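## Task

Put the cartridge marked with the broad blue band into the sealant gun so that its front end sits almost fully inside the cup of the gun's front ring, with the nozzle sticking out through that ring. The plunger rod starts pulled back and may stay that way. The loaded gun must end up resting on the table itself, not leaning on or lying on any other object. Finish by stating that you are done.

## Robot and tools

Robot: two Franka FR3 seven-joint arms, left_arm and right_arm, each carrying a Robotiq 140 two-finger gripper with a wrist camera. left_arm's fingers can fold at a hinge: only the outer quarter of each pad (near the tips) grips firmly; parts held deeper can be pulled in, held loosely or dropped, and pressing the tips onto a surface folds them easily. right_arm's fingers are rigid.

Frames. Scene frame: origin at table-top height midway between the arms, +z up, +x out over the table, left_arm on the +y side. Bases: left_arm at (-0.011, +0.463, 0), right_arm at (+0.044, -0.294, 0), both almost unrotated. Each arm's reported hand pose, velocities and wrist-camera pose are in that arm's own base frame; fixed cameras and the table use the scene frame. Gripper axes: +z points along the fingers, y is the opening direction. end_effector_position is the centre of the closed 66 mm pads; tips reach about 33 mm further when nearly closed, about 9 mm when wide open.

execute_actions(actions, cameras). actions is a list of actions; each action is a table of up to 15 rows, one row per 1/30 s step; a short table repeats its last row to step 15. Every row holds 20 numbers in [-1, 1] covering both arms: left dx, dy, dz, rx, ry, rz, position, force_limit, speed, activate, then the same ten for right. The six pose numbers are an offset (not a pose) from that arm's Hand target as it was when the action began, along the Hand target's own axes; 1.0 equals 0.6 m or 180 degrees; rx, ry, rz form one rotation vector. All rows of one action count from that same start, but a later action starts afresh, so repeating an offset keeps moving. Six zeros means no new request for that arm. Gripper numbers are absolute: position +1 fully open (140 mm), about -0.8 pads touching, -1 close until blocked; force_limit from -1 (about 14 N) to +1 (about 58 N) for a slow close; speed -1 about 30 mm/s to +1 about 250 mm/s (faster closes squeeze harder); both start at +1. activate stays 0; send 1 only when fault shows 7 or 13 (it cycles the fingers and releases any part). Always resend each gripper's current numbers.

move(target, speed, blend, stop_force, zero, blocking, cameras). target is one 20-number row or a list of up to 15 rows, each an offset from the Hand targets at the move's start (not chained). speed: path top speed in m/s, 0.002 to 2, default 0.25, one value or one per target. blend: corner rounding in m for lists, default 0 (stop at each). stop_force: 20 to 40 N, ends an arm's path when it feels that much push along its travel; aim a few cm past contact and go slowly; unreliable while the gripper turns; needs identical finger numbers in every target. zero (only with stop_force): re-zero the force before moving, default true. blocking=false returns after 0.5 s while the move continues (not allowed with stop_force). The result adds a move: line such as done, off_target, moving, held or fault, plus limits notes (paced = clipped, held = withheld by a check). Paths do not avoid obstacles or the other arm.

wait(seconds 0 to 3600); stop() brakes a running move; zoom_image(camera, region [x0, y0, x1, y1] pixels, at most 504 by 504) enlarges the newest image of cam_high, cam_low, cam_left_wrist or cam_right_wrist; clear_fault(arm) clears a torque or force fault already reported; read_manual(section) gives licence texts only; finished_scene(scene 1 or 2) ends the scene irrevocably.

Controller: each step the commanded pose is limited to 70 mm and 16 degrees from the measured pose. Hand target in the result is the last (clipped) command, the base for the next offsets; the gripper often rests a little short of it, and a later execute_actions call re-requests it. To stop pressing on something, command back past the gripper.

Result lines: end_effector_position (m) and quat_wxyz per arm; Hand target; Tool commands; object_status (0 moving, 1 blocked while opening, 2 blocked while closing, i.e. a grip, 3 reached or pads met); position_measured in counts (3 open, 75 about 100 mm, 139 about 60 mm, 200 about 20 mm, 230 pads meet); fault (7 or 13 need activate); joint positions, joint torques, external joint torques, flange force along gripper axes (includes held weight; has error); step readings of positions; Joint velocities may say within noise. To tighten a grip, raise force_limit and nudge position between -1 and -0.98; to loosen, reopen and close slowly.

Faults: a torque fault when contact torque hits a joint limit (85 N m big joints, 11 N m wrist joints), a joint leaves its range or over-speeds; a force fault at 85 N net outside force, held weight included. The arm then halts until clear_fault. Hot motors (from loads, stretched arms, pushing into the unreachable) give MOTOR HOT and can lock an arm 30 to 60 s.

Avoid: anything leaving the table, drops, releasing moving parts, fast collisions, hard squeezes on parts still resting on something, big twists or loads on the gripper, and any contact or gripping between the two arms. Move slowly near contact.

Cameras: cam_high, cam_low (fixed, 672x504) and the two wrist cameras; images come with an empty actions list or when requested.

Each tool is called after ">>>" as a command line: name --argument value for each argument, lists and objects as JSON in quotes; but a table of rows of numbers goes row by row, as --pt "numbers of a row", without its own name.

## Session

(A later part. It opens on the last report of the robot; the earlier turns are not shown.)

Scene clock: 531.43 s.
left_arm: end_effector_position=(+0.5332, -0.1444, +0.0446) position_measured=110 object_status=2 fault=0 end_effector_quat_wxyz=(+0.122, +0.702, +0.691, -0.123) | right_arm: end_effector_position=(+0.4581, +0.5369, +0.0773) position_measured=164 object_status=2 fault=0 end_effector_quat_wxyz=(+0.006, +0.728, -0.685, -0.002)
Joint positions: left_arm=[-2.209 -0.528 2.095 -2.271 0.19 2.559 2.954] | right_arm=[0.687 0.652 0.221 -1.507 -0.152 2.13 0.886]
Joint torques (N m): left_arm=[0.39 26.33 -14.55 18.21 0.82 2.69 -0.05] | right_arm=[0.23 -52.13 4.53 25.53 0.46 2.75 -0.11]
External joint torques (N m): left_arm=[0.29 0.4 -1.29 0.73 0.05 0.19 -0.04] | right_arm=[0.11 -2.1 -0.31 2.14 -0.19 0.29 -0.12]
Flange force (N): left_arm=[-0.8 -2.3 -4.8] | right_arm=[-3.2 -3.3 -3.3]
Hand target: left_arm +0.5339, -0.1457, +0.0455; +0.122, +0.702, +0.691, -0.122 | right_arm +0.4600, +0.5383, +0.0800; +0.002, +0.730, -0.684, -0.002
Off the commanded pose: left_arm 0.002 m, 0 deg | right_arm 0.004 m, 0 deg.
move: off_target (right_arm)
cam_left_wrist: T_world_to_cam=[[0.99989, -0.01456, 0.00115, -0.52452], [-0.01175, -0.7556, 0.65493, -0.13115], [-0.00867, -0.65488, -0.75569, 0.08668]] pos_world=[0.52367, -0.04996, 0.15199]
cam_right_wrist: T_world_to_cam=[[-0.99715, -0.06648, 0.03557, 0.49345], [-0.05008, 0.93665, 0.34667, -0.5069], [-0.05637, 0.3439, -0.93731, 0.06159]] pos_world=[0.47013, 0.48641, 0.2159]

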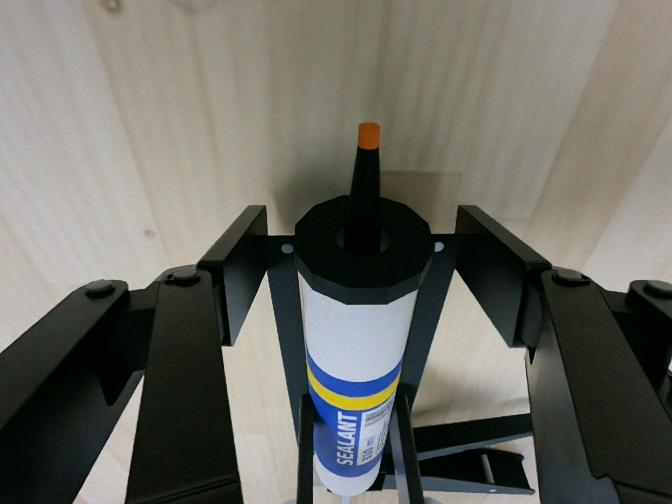

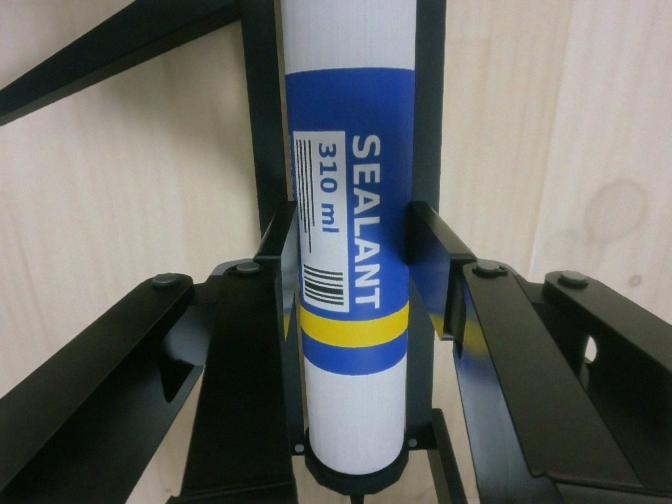

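>>> move --pt "0 0 0 0 0 0 -1 -0.1 -1 0 0 0 0.0027 0 0 0 -0.97 0.1 -1 0" --pt "0 0 0 0 0 0 -1 -0.1 -1 0 -0.01 0 0.0027 0 0 0 -0.97 0.1 -1 0" --speed 0.02 --cameras '["cam_left_wrist","cam_right_wrist"]'

>>> zoom_image --camera "cam_right_wrist" --region '[290, 420, 430, 504]'

>>> zoom_image --camera "cam_left_wrist" --region '[260, 180, 460, 380]'

Scene clock: 535.63 s.
left_arm: end_effector_position=(+0.5333, -0.1444, +0.0446) position_measured=110 object_status=2 fault=0 end_effector_quat_wxyz=(+0.122, +0.702, +0.691, -0.123) | right_arm: end_effector_position=(+0.4591, +0.5385, +0.0736) position_measured=164 object_status=2 fault=0 end_effector_quat_wxyz=(+0.009, +0.728, -0.685, -0.002)
Joint positions: left_arm=[-2.209 -0.528 2.095 -2.271 0.19 2.559 2.954] | right_arm=[0.69 0.668 0.22 -1.488 -0.153 2.122 0.886]
Joint torques (N m): left_arm=[-0.03 25.8 -15.16 17.98 0.56 2.68 -0.04] | right_arm=[2.35 -52.38 5.55 27.05 0.53 3.27 0.06]
External joint torques (N m): left_arm=[0.03 -0.13 -1.78 0.59 -0.21 0.18 -0.03] | right_arm=[2.21 -1.75 0.63 3.56 -0.13 0.82 0.05]
Flange force (N): left_arm=[-1.3 -2.6 -5.0] | right_arm=[-12.0 -7.6 -2.8]
Hand target: left_arm +0.5339, -0.1457, +0.0455; +0.122, +0.702, +0.691, -0.122 | right_arm +0.4596, +0.5443, +0.0784; +0.002, +0.730, -0.684, -0.002
Off the commanded pose: left_arm 0.002 m, 0 deg | right_arm 0.008 m, 1 deg.
move: off_target (right_arm)
cam_left_wrist: T_world_to_cam=[[0.99989, -0.01442, 0.00116, -0.52451], [-0.01165, -0.7556, 0.65493, -0.13113], [-0.00857, -0.65488, -0.75569, 0.08655]] pos_world=[0.52367, -0.04997, 0.15189]
cam_right_wrist: T_world_to_cam=[[-0.99698, -0.06696, 0.03934, 0.49449], [-0.04948, 0.93807, 0.3429, -0.50787], [-0.05987, 0.33992, -0.93855, 0.06149]] pos_world=[0.47154, 0.48863, 0.21241]

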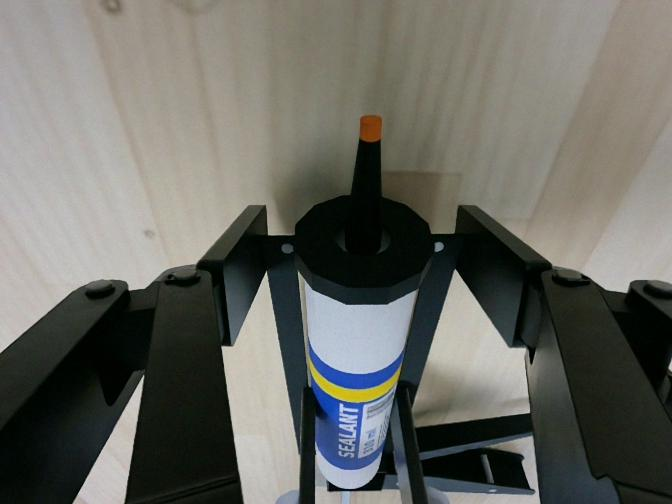

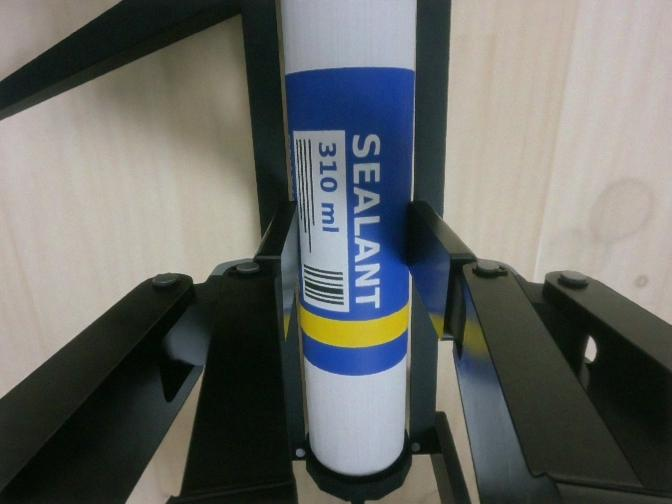

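Scaled by 3.600.

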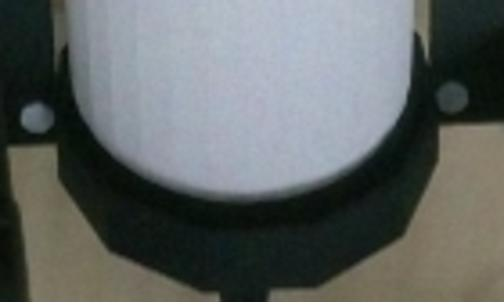

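Scaled by 2.520.

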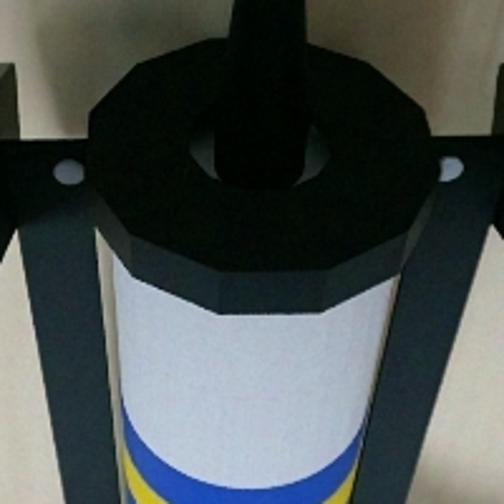

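>>> move --pt "0 0 0 0 0 0 -1 -0.1 -1 0 0.003 0.0017 0 0 0 0 -0.97 0.1 -1 0" --pt "0 0 0 0 0 0 -1 -0.1 -1 0 0.003 0.0017 -0.007 0 0 0 -0.97 0.1 -1 0" --speed 0.006 --cameras '["cam_left_wrist","cam_right_wrist"]'

>>> zoom_image --camera "cam_right_wrist" --region '[290, 420, 430, 504]'

>>> zoom_image --camera "cam_left_wrist" --region '[260, 180, 460, 380]'

Scene clock: 541.77 s.
left_arm: end_effector_position=(+0.5333, -0.1444, +0.0446) position_measured=110 object_status=2 fault=0 end_effector_quat_wxyz=(+0.122, +0.702, +0.691, -0.123) | right_arm: end_effector_position=(+0.4579, +0.5389, +0.0762) position_measured=164 object_status=2 fault=0 end_effector_quat_wxyz=(+0.007, +0.729, -0.684, -0.002)
Joint positions: left_arm=[-2.209 -0.528 2.095 -2.271 0.19 2.559 2.954] | right_arm=[0.69 0.66 0.221 -1.495 -0.153 2.123 0.886]
Joint torques (N m): left_arm=[0.13 25.87 -14.89 18.01 0.67 2.69 -0.05] | right_arm=[0.83 -53.4 4.99 26.39 0.59 2.5 0.04]
External joint torques (N m): left_arm=[0.07 -0.05 -1.62 0.59 -0.1 0.2 -0.04] | right_arm=[0.89 -3.22 0.26 3.02 -0.05 0.06 0.04]
Flange force (N): left_arm=[-1.1 -2.3 -4.6] | right_arm=[-5.7 -3.9 -5.7]
Hand target: left_arm +0.5339, -0.1457, +0.0455; +0.122, +0.702, +0.691, -0.122 | right_arm +0.4587, +0.5425, +0.0826; +0.002, +0.730, -0.684, -0.002
Off the commanded pose: left_arm 0.002 m, 0 deg | right_arm 0.007 m, 1 deg.
move: off_target (right_arm)
cam_left_wrist: T_world_to_cam=[[0.99989, -0.01442, 0.00116, -0.52451], [-0.01165, -0.7556, 0.65493, -0.13113], [-0.00857, -0.65488, -0.75569, 0.08655]] pos_world=[0.52367, -0.04997, 0.15189]
cam_right_wrist: T_world_to_cam=[[-0.99692, -0.06912, 0.03707, 0.4945], [-0.05217, 0.93731, 0.34457, -0.50763], [-0.05857, 0.34157, -0.93803, 0.06228]] pos_world=[0.47013, 0.48872, 0.215]

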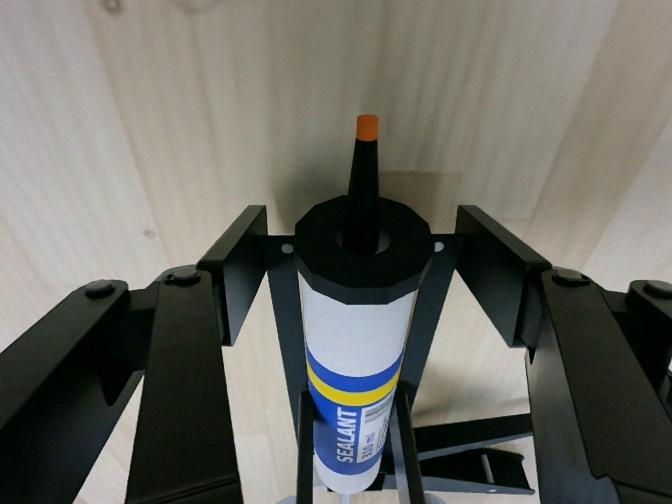

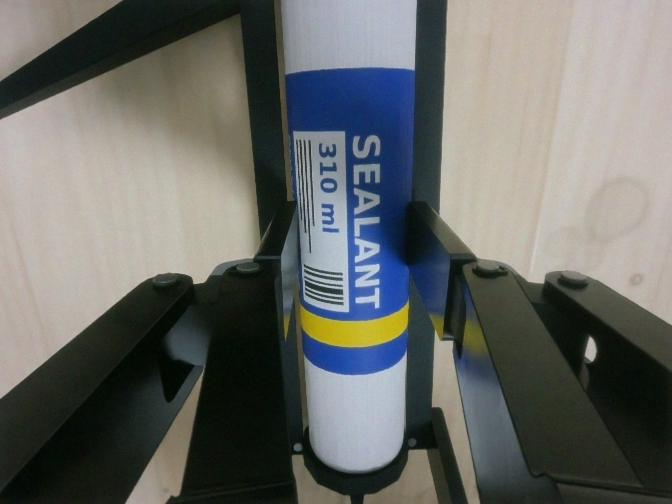

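Scaled by 3.600.

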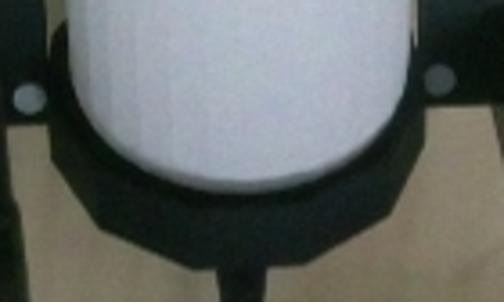

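Scaled by 2.520.

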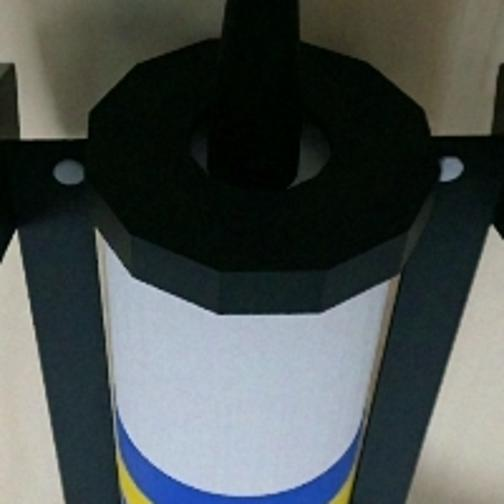

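>>> move --target '[0,0,0,0,0,0,-1,-0.1,-1,0,-0.008,0,-0.001,0,0,0,-0.97,0.1,-1,0]' --speed 0.01 --cameras '["cam_left_wrist","cam_right_wrist"]'

>>> zoom_image --camera "cam_right_wrist" --region '[290, 420, 430, 504]'

>>> zoom_image --camera "cam_left_wrist" --region '[260, 180, 460, 380]'

Scene clock: 545.47 s.
left_arm: end_effector_position=(+0.5333, -0.1444, +0.0446) position_measured=110 object_status=2 fault=0 end_effector_quat_wxyz=(+0.122, +0.702, +0.691, -0.123) | right_arm: end_effector_position=(+0.4578, +0.5438, +0.0787) position_measured=164 object_status=2 fault=0 end_effector_quat_wxyz=(+0.006, +0.730, -0.683, -0.002)
Joint positions: left_arm=[-2.209 -0.528 2.095 -2.271 0.19 2.559 2.954] | right_arm=[0.696 0.667 0.221 -1.476 -0.153 2.114 0.886]
Joint velocities: left_arm=[within noise] | right_arm=[0 -0.001 0 0.003 -0.001 -0.003 0]
Joint torques (N m): left_arm=[0.11 25.88 -14.93 18.06 0.66 2.73 -0.05] | right_arm=[1.66 -52.78 4.71 26.96 0.75 2.61 0.23]
External joint torques (N m): left_arm=[-0.01 -0.06 -1.69 0.59 -0.1 0.23 -0.04] | right_arm=[1.79 -2.15 0.01 3.41 0.1 0.15 0.23]
Flange force (N): left_arm=[-1.2 -2.3 -4.5] | right_arm=[-11.2 -7.4 -4.4]
Hand target: left_arm +0.5339, -0.1457, +0.0455; +0.122, +0.702, +0.691, -0.122 | right_arm +0.4584, +0.5472, +0.0832; +0.002, +0.730, -0.684, -0.002
Off the commanded pose: left_arm 0.002 m, 0 deg | right_arm 0.006 m, 0 deg.
move: off_target (right_arm)
cam_left_wrist: T_world_to_cam=[[0.99989, -0.01442, 0.00116, -0.52451], [-0.01165, -0.7556, 0.65493, -0.13113], [-0.00857, -0.65488, -0.75569, 0.08655]] pos_world=[0.52367, -0.04997, 0.15189]
cam_right_wrist: T_world_to_cam=[[-0.9967, -0.07271, 0.03609, 0.49661], [-0.05578, 0.93647, 0.34628, -0.51111], [-0.05897, 0.34312, -0.93744, 0.06223]] pos_world=[0.47013, 0.4934, 0.2174]

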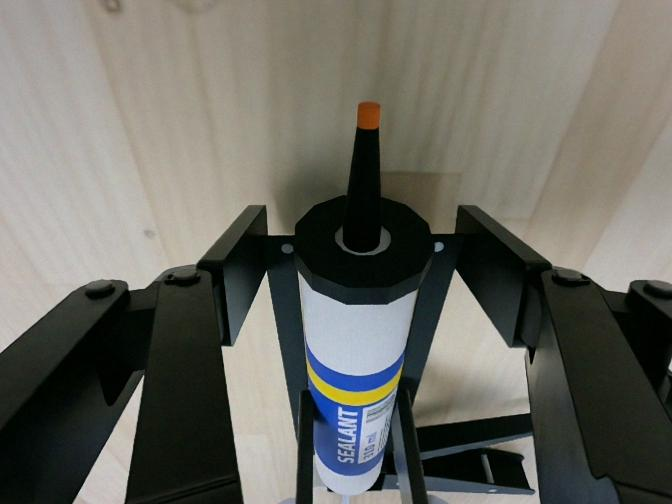

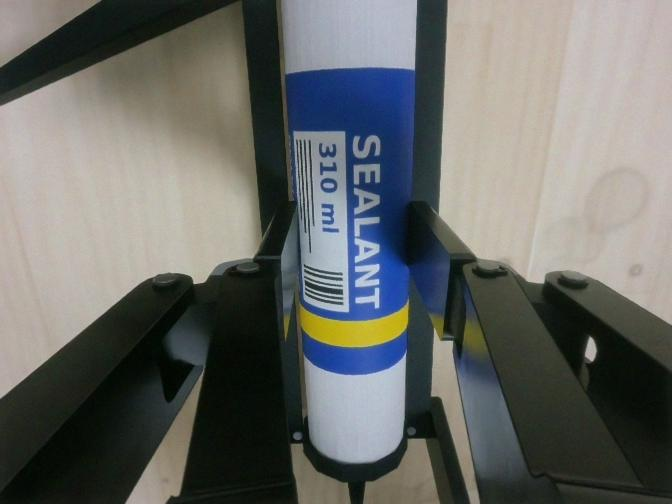

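Scaled by 3.600.

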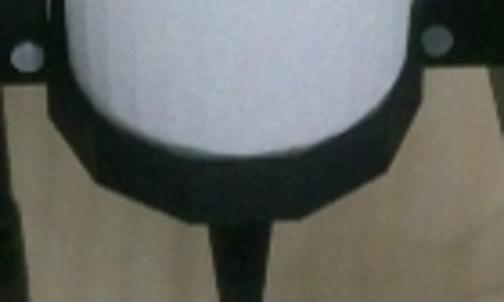

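Scaled by 2.520.

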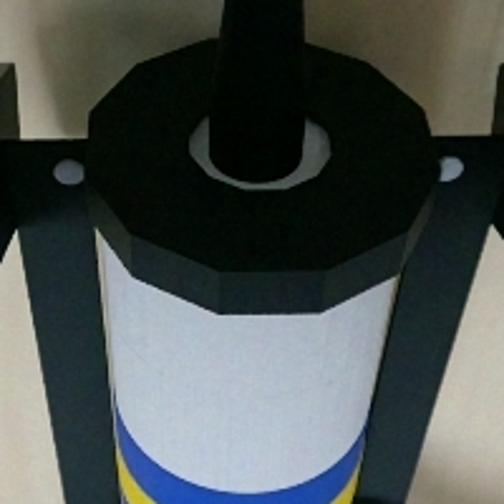

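>>> move --target '[0,0,0,0,0,0,-1,-0.1,-1,0,-0.01,0,0.0015,0,0,0,-0.97,0.1,-1,0]' --speed 0.01 --cameras '["cam_left_wrist","cam_right_wrist","cam_high"]'

>>> zoom_image --camera "cam_right_wrist" --region '[290, 420, 430, 504]'

>>> zoom_image --camera "cam_left_wrist" --region '[260, 180, 460, 380]'

>>> zoom_image --camera "cam_high" --region '[335, 270, 415, 340]'

Scene clock: 549.77 s.
left_arm: end_effector_position=(+0.5333, -0.1439, +0.0444) position_measured=110 object_status=2 fault=0 end_effector_quat_wxyz=(+0.122, +0.702, +0.691, -0.123) | right_arm: end_effector_position=(+0.4582, +0.5451, +0.0759) position_measured=164 object_status=2 fault=0 end_effector_quat_wxyz=(+0.011, +0.730, -0.683, -0.001)
Joint positions: left_arm=[-2.209 -0.528 2.096 -2.271 0.19 2.559 2.954] | right_arm=[0.705 0.683 0.215 -1.454 -0.153 2.099 0.886]
Joint torques (N m): left_arm=[-0.24 25.7 -15.45 18 0.42 2.85 -0.05] | right_arm=[2.94 -53.53 6.03 28.01 1.06 3.53 0.31]
External joint torques (N m): left_arm=[-0.19 -0.27 -2.07 0.58 -0.35 0.35 -0.04] | right_arm=[3.05 -2.43 1.35 4.41 0.41 1.1 0.31]
Flange force (N): left_arm=[-1.7 -2.8 -4.8] | right_arm=[-15.0 -8.4 -4.0]
Hand target: left_arm +0.5339, -0.1457, +0.0455; +0.122, +0.702, +0.691, -0.122 | right_arm +0.4580, +0.5532, +0.0823; +0.002, +0.730, -0.684, -0.002
Off the commanded pose: left_arm 0.002 m, 0 deg | right_arm 0.010 m, 1 deg.
move: off_target (right_arm)
cam_left_wrist: T_world_to_cam=[[0.99991, -0.01369, 0.00093, -0.52444], [-0.01095, -0.75571, 0.65482, -0.13112], [-0.00827, -0.65476, -0.75579, 0.0866]] pos_world=[0.52367, -0.04957, 0.1518]
cam_right_wrist: T_world_to_cam=[[-0.99654, -0.07258, 0.04045, 0.49671], [-0.05467, 0.93937, 0.33851, -0.51282], [-0.06257, 0.33513, -0.94009, 0.06543]] pos_world=[0.47105, 0.49585, 0.21501]
Images, in order (width x height): cam_high 672x504, cam_left_wrist 672x504, cam_right_wrist 672x504.

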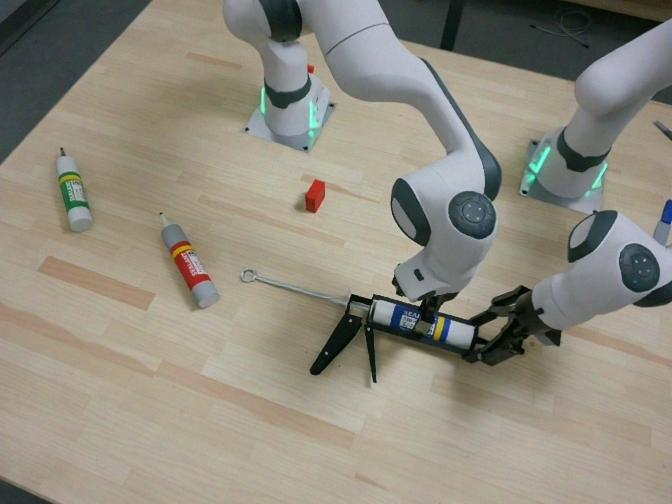

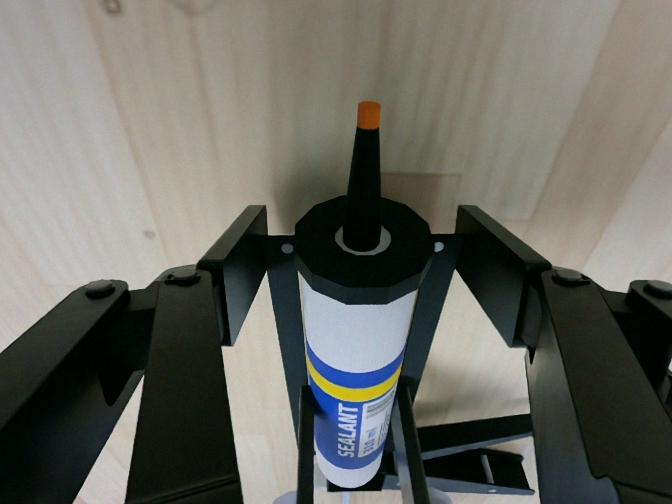

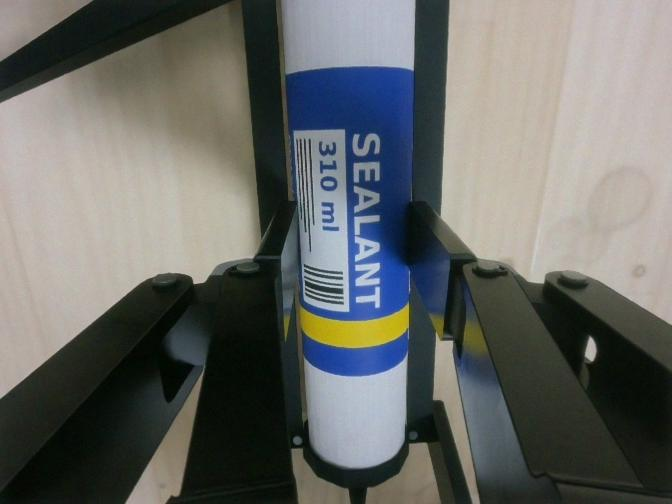

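Scaled by 3.600.

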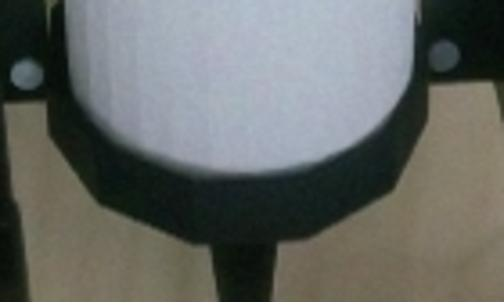

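Scaled by 2.520.

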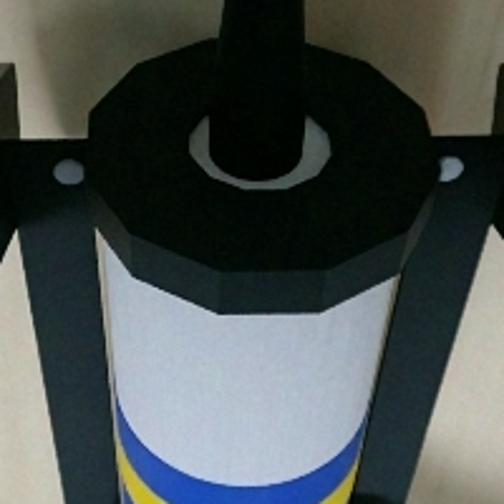

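Scaled by 6.300.

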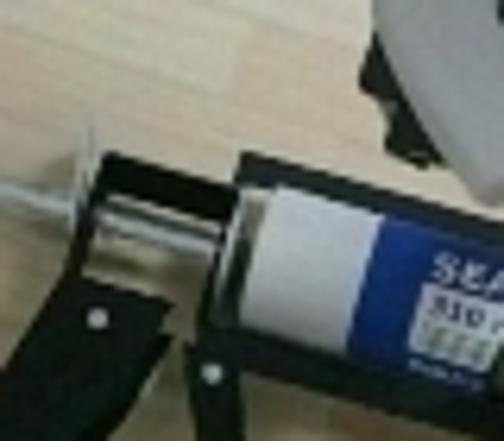

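>>> move --target '[0,0,0,0,0,0,-1,-0.1,-1,0,-0.008,0,-0.001,0,0,0,-0.97,0.1,-1,0]' --speed 0.01 --cameras '["cam_left_wrist","cam_right_wrist"]'

>>> zoom_image --camera "cam_right_wrist" --region '[290, 420, 430, 504]'

>>> zoom_image --camera "cam_left_wrist" --region '[325, 205, 405, 265]'

Scene clock: 553.83 s.
left_arm: end_effector_position=(+0.5335, -0.1422, +0.0440) position_measured=110 object_status=2 fault=0 end_effector_quat_wxyz=(+0.121, +0.701, +0.692, -0.123) | right_arm: end_effector_position=(+0.4584, +0.5472, +0.0753) position_measured=164 object_status=2 fault=0 end_effector_quat_wxyz=(+0.013, +0.730, -0.683, +0.001)
Joint positions: left_arm=[-2.207 -0.528 2.097 -2.271 0.19 2.559 2.954] | right_arm=[0.713 0.695 0.21 -1.434 -0.153 2.086 0.888]
Joint velocities: left_arm=[within noise] | right_arm=[0.002 0 0 0.002 -0.001 -0.005 0]
Joint torques (N m): left_arm=[-1.15 25.72 -16.5 18 0.3 2.9 -0.05] | right_arm=[3.8 -54.18 6.86 28.4 1.38 3.93 0.38]
External joint torques (N m): left_arm=[-1.19 -0.26 -3.24 0.58 -0.47 0.4 -0.04] | right_arm=[3.81 -2.72 2.16 4.78 0.72 1.51 0.38]
Flange force (N): left_arm=[-3.8 -3.0 -5.3] | right_arm=[-16.3 -8.0 -4.1]
Hand target: left_arm +0.5339, -0.1457, +0.0455; +0.122, +0.702, +0.691, -0.122 | right_arm +0.4577, +0.5580, +0.0829; +0.002, +0.730, -0.684, -0.002
Off the commanded pose: left_arm 0.004 m, 0 deg | right_arm 0.013 m, 1 deg.
move: off_target (right_arm)
cam_left_wrist: T_world_to_cam=[[0.99994, -0.01066, 0.00016, -0.52418], [-0.00816, -0.7561, 0.6544, -0.131], [-0.00685, -0.65437, -0.75615, 0.08674]] pos_world=[0.52368, -0.04787, 0.1514]
cam_right_wrist: T_world_to_cam=[[-0.99649, -0.07217, 0.04238, 0.4968], [-0.05396, 0.94113, 0.33371, -0.51549], [-0.06397, 0.33025, -0.94172, 0.06758]] pos_world=[0.47156, 0.49867, 0.21461]

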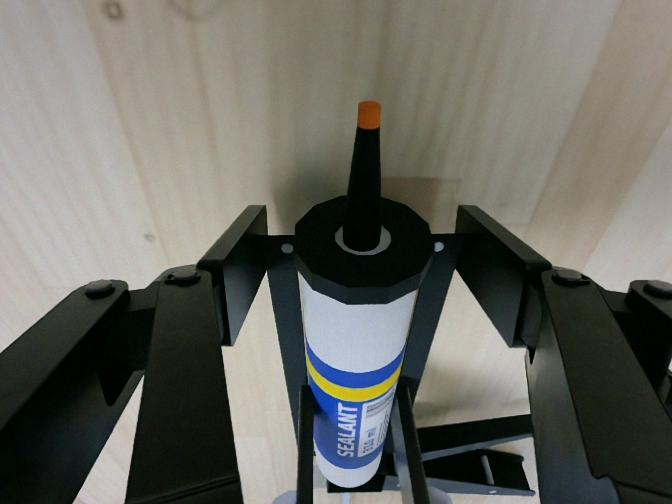

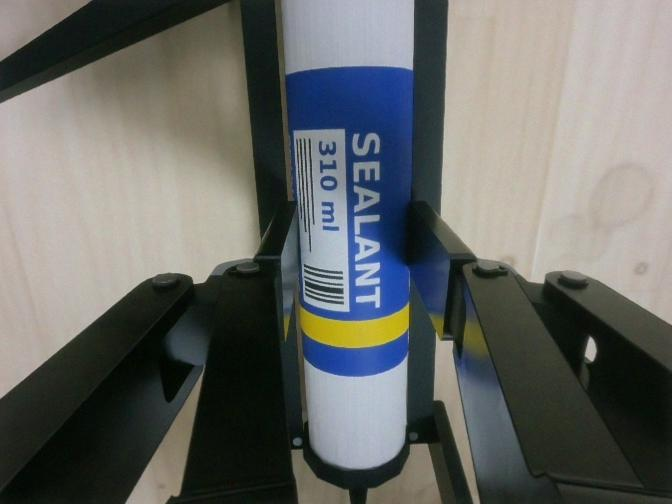

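Scaled by 3.600.

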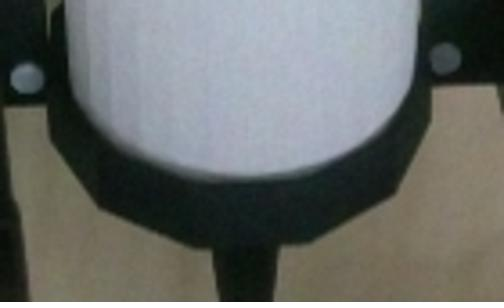

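Scaled by 6.300.

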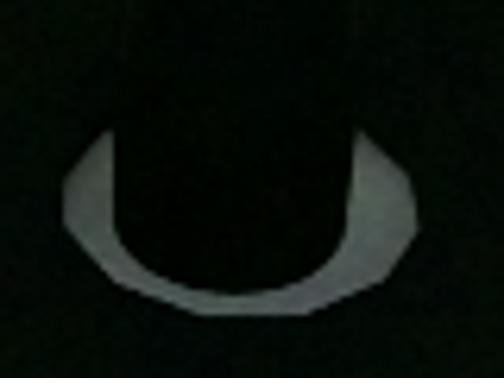

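>>> move --pt "0 0 0 0 0 0 -1 -0.1 -1 0 0.0135 0 0.005 0 0 0 -0.97 0.1 -1 0" --pt "0 0 0 0 0 0 -1 -0.1 -1 0 0.0135 0 0.005 0 0 0 -0.1 0.1 -1 0" --speed 0.01 --cameras '["cam_left_wrist","cam_right_wrist"]'

>>> zoom_image --camera "cam_right_wrist" --region '[290, 420, 430, 504]'

>>> zoom_image --camera "cam_left_wrist" --region '[325, 205, 405, 265]'

Scene clock: 563.83 s.
left_arm: end_effector_position=(+0.5335, -0.1429, +0.0442) position_measured=110 object_status=2 fault=0 end_effector_quat_wxyz=(+0.121, +0.701, +0.692, -0.123) | right_arm: end_effector_position=(+0.4580, +0.5484, +0.0785) position_measured=141 object_status=0 fault=0 end_effector_quat_wxyz=(+0.004, +0.731, -0.683, -0.001)
Joint positions: left_arm=[-2.207 -0.528 2.096 -2.271 0.19 2.559 2.954] | right_arm=[0.71 0.675 0.212 -1.463 -0.152 2.113 0.889]
Joint torques (N m): left_arm=[-0.45 26.01 -15.39 18.03 0.67 2.69 -0.01] | right_arm=[0.44 -50.86 4.48 24.8 0.97 2.6 -0.02]
External joint torques (N m): left_arm=[-0.27 -0.02 -1.89 0.6 -0.1 0.19 0] | right_arm=[0.26 0.24 -0.34 1.11 0.31 0.12 -0.02]
Flange force (N): left_arm=[-1.7 -2.0 -4.5] | right_arm=[-5.3 -4.9 -0.2]
Hand target: left_arm +0.5339, -0.1457, +0.0455; +0.122, +0.702, +0.691, -0.122 | right_arm +0.4582, +0.5499, +0.0799; +0.002, +0.730, -0.684, -0.002
Off the commanded pose: left_arm 0.003 m, 0 deg | right_arm 0.002 m, 0 deg.
move: done; target 2's new numbers were sent with right_arm's hand 0.006 m and 1 deg from that target
cam_left_wrist: T_world_to_cam=[[0.99993, -0.01175, 0.00058, -0.5243], [-0.00926, -0.75589, 0.65464, -0.13117], [-0.00726, -0.6546, -0.75594, 0.08668]] pos_world=[0.52368, -0.04857, 0.15169]
cam_right_wrist: T_world_to_cam=[[-0.99678, -0.07388, 0.03105, 0.49813], [-0.05858, 0.93613, 0.34675, -0.51389], [-0.05468, 0.34382, -0.93744, 0.0581]] pos_world=[0.4696, 0.49789, 0.21719]

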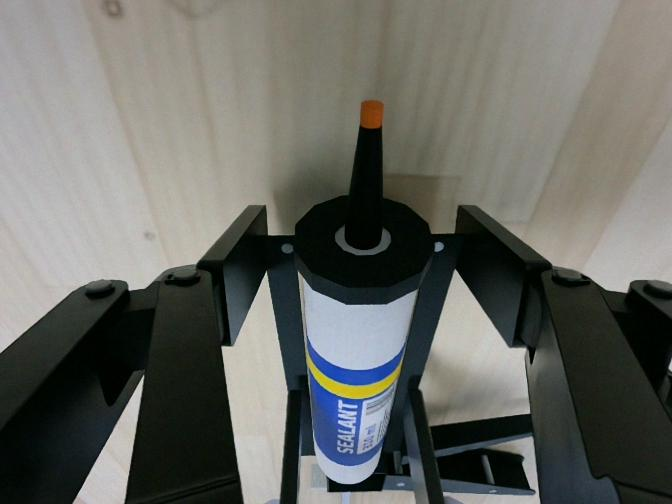

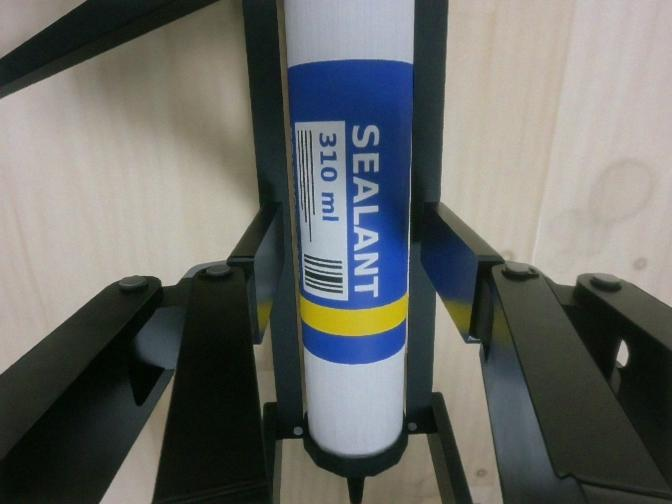

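Scaled by 3.600.

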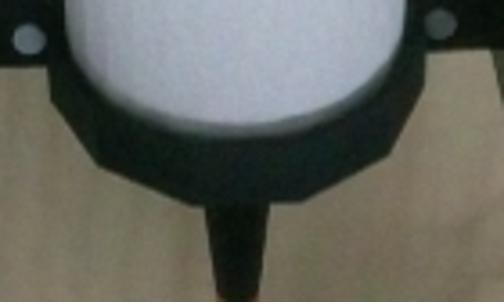

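Scaled by 6.300.

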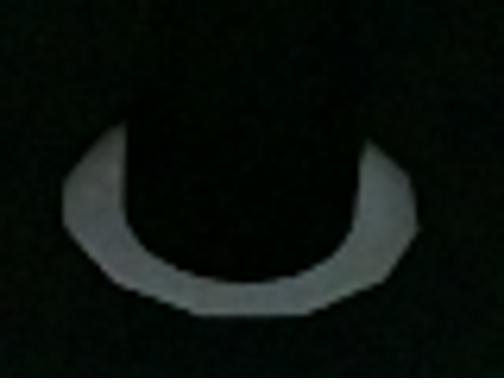

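>>> move --target '[0,0,0,0,0,0,-1,-0.1,-1,0,0,0,-0.22,0,0,0,-0.1,0.1,-1,0]' --speed 0.12

>>> move --pt "0 0.003 0 0 0 0 0.35 -0.1 -1 0 0 0 0 0 0 0 -0.1 0.1 -1 0" --pt "0 0.003 -0.2 0 0 0 0.35 -0.1 -1 0 0.2 0 0 0 0 0 -0.1 0.1 -1 0" --speed 0.12 --cameras '["all"]'

>>> zoom_image --camera "cam_high" --region '[320, 260, 500, 400]'

>>> zoom_image --camera "cam_left_wrist" --region '[240, 130, 460, 504]'

Scene clock: 570.03 s.
left_arm: end_effector_position=(+0.5335, -0.1429, +0.0442) position_measured=110 object_status=2 fault=0 end_effector_quat_wxyz=(+0.121, +0.701, +0.692, -0.123) | right_arm: end_effector_position=(+0.4596, +0.5506, +0.2129) position_measured=141 object_status=3 fault=0 end_effector_quat_wxyz=(+0.000, +0.728, -0.686, -0.001)
Joint positions: left_arm=[-2.207 -0.528 2.096 -2.271 0.19 2.559 2.954] | right_arm=[0.706 0.57 0.235 -1.288 -0.128 1.842 0.881]
Joint velocities: left_arm=[within noise] | right_arm=[-0.001 0.003 0 0.001 0 -0.006 0.001]
Joint torques (N m): left_arm=[-0.49 26.08 -15.42 18.02 0.65 2.7 -0.06] | right_arm=[0.08 -48.56 3.96 26.07 0.81 2.18 -0.22]
External joint torques (N m): left_arm=[-0.45 0.05 -2.06 0.57 -0.12 0.19 -0.05] | right_arm=[-0.01 0.89 -0.24 1.41 0.07 -0.33 -0.22]
Flange force (N): left_arm=[-2.2 -2.2 -4.5] | right_arm=[-9.9 -9.9 -3.5]
Hand target: left_arm +0.5339, -0.1457, +0.0455; +0.122, +0.702, +0.691, -0.122 | right_arm +0.4591, +0.5500, +0.2119; +0.002, +0.730, -0.684, -0.002
Off the commanded pose: left_arm 0.003 m, 0 deg | right_arm 0.001 m, 0 deg.
move: done

Scene clock: 572.90 s.
left_arm: end_effector_position=(+0.5370, -0.1049, +0.1586) position_measured=85 object_status=3 fault=0 end_effector_quat_wxyz=(+0.123, +0.700, +0.692, -0.122) | right_arm: end_effector_position=(+0.4670, +0.4297, +0.2113) position_measured=141 object_status=3 fault=0 end_effector_quat_wxyz=(+0.004, +0.727, -0.687, -0.001)
Joint positions: left_arm=[-1.774 -0.423 1.678 -2.208 0.096 2.283 3.012] | right_arm=[0.521 0.283 0.249 -1.723 -0.074 1.989 0.734]
Joint velocities: left_arm=[within noise] | right_arm=[0 0 -0.001 -0.002 0 0.001 -0.006]
Joint torques (N m): left_arm=[1.48 14.26 -13.71 21.06 0.62 2.3 0.21] | right_arm=[0.01 -41.05 2.41 24.84 1.02 2.64 -0.2]
External joint torques (N m): left_arm=[1.35 0.37 -1.11 0 0.01 -0.19 0.22] | right_arm=[-0.03 -0.54 -0.1 0.41 0.33 0.15 -0.2]
Flange force (N): left_arm=[0.2 -15.3 -9.2] | right_arm=[0.6 0.0 -0.8]
Hand target: left_arm +0.5360, -0.1048, +0.1583; +0.122, +0.702, +0.691, -0.122 | right_arm +0.4668, +0.4302, +0.2119; +0.002, +0.730, -0.684, -0.002
Off the commanded pose: left_arm 0.001 m, 0 deg | right_arm 0.001 m, 0 deg.
move: done
cam_left_wrist: T_world_to_cam=[[0.99995, -0.00924, 0.00397, -0.5278], [-0.00958, -0.75507, 0.65558, -0.1771], [-0.00306, -0.65558, -0.75512, 0.19558]] pos_world=[0.52668, -0.01038, 0.26589]
cam_right_wrist: T_world_to_cam=[[-0.99753, -0.06332, 0.03047, 0.49024], [-0.04879, 0.93618, 0.34812, -0.45324], [-0.05057, 0.34577, -0.93696, 0.22109]] pos_world=[0.4781, 0.3789, 0.34999]

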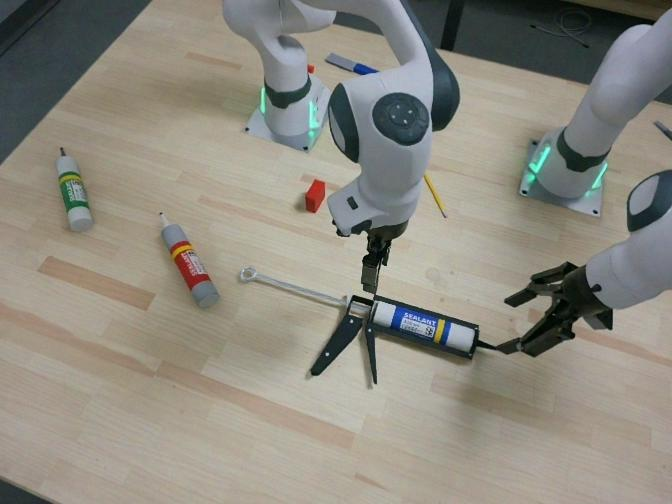

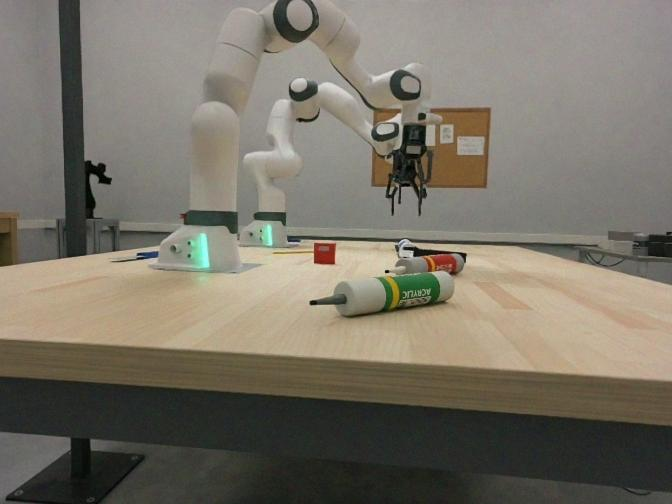

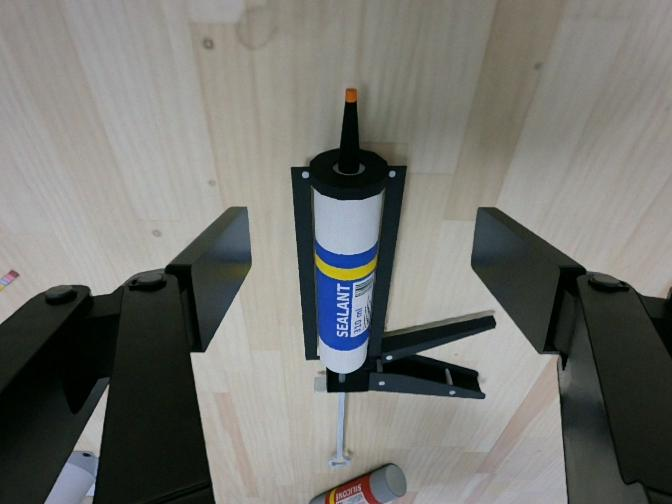

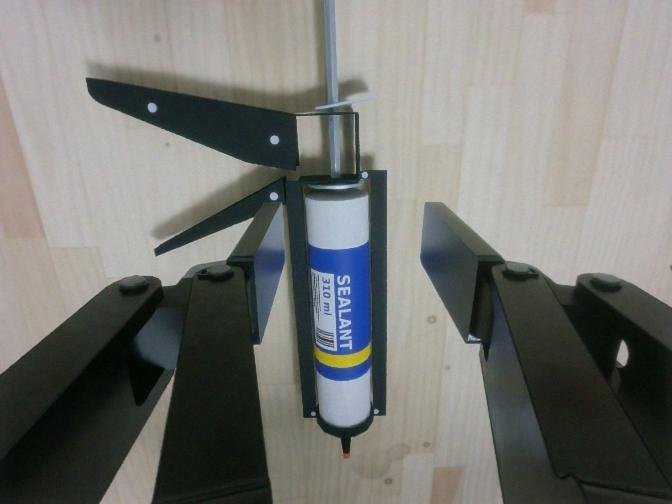

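Scaled by 2.800.

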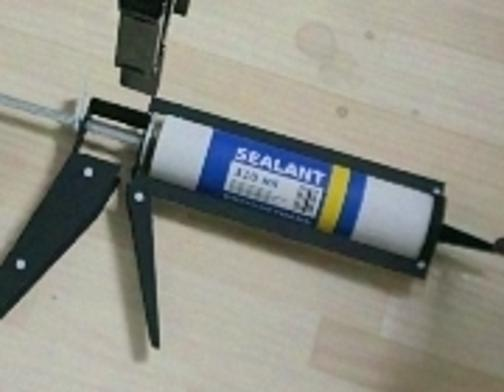

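Scaled by 1.348.

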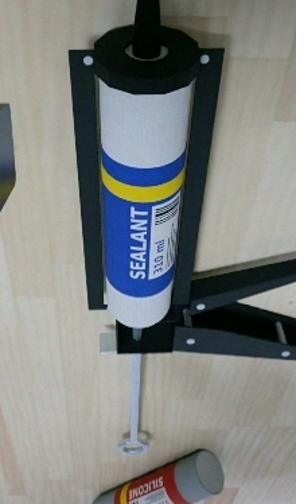

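>>> finished_scene --scene 1

The scene is finished: the task was done.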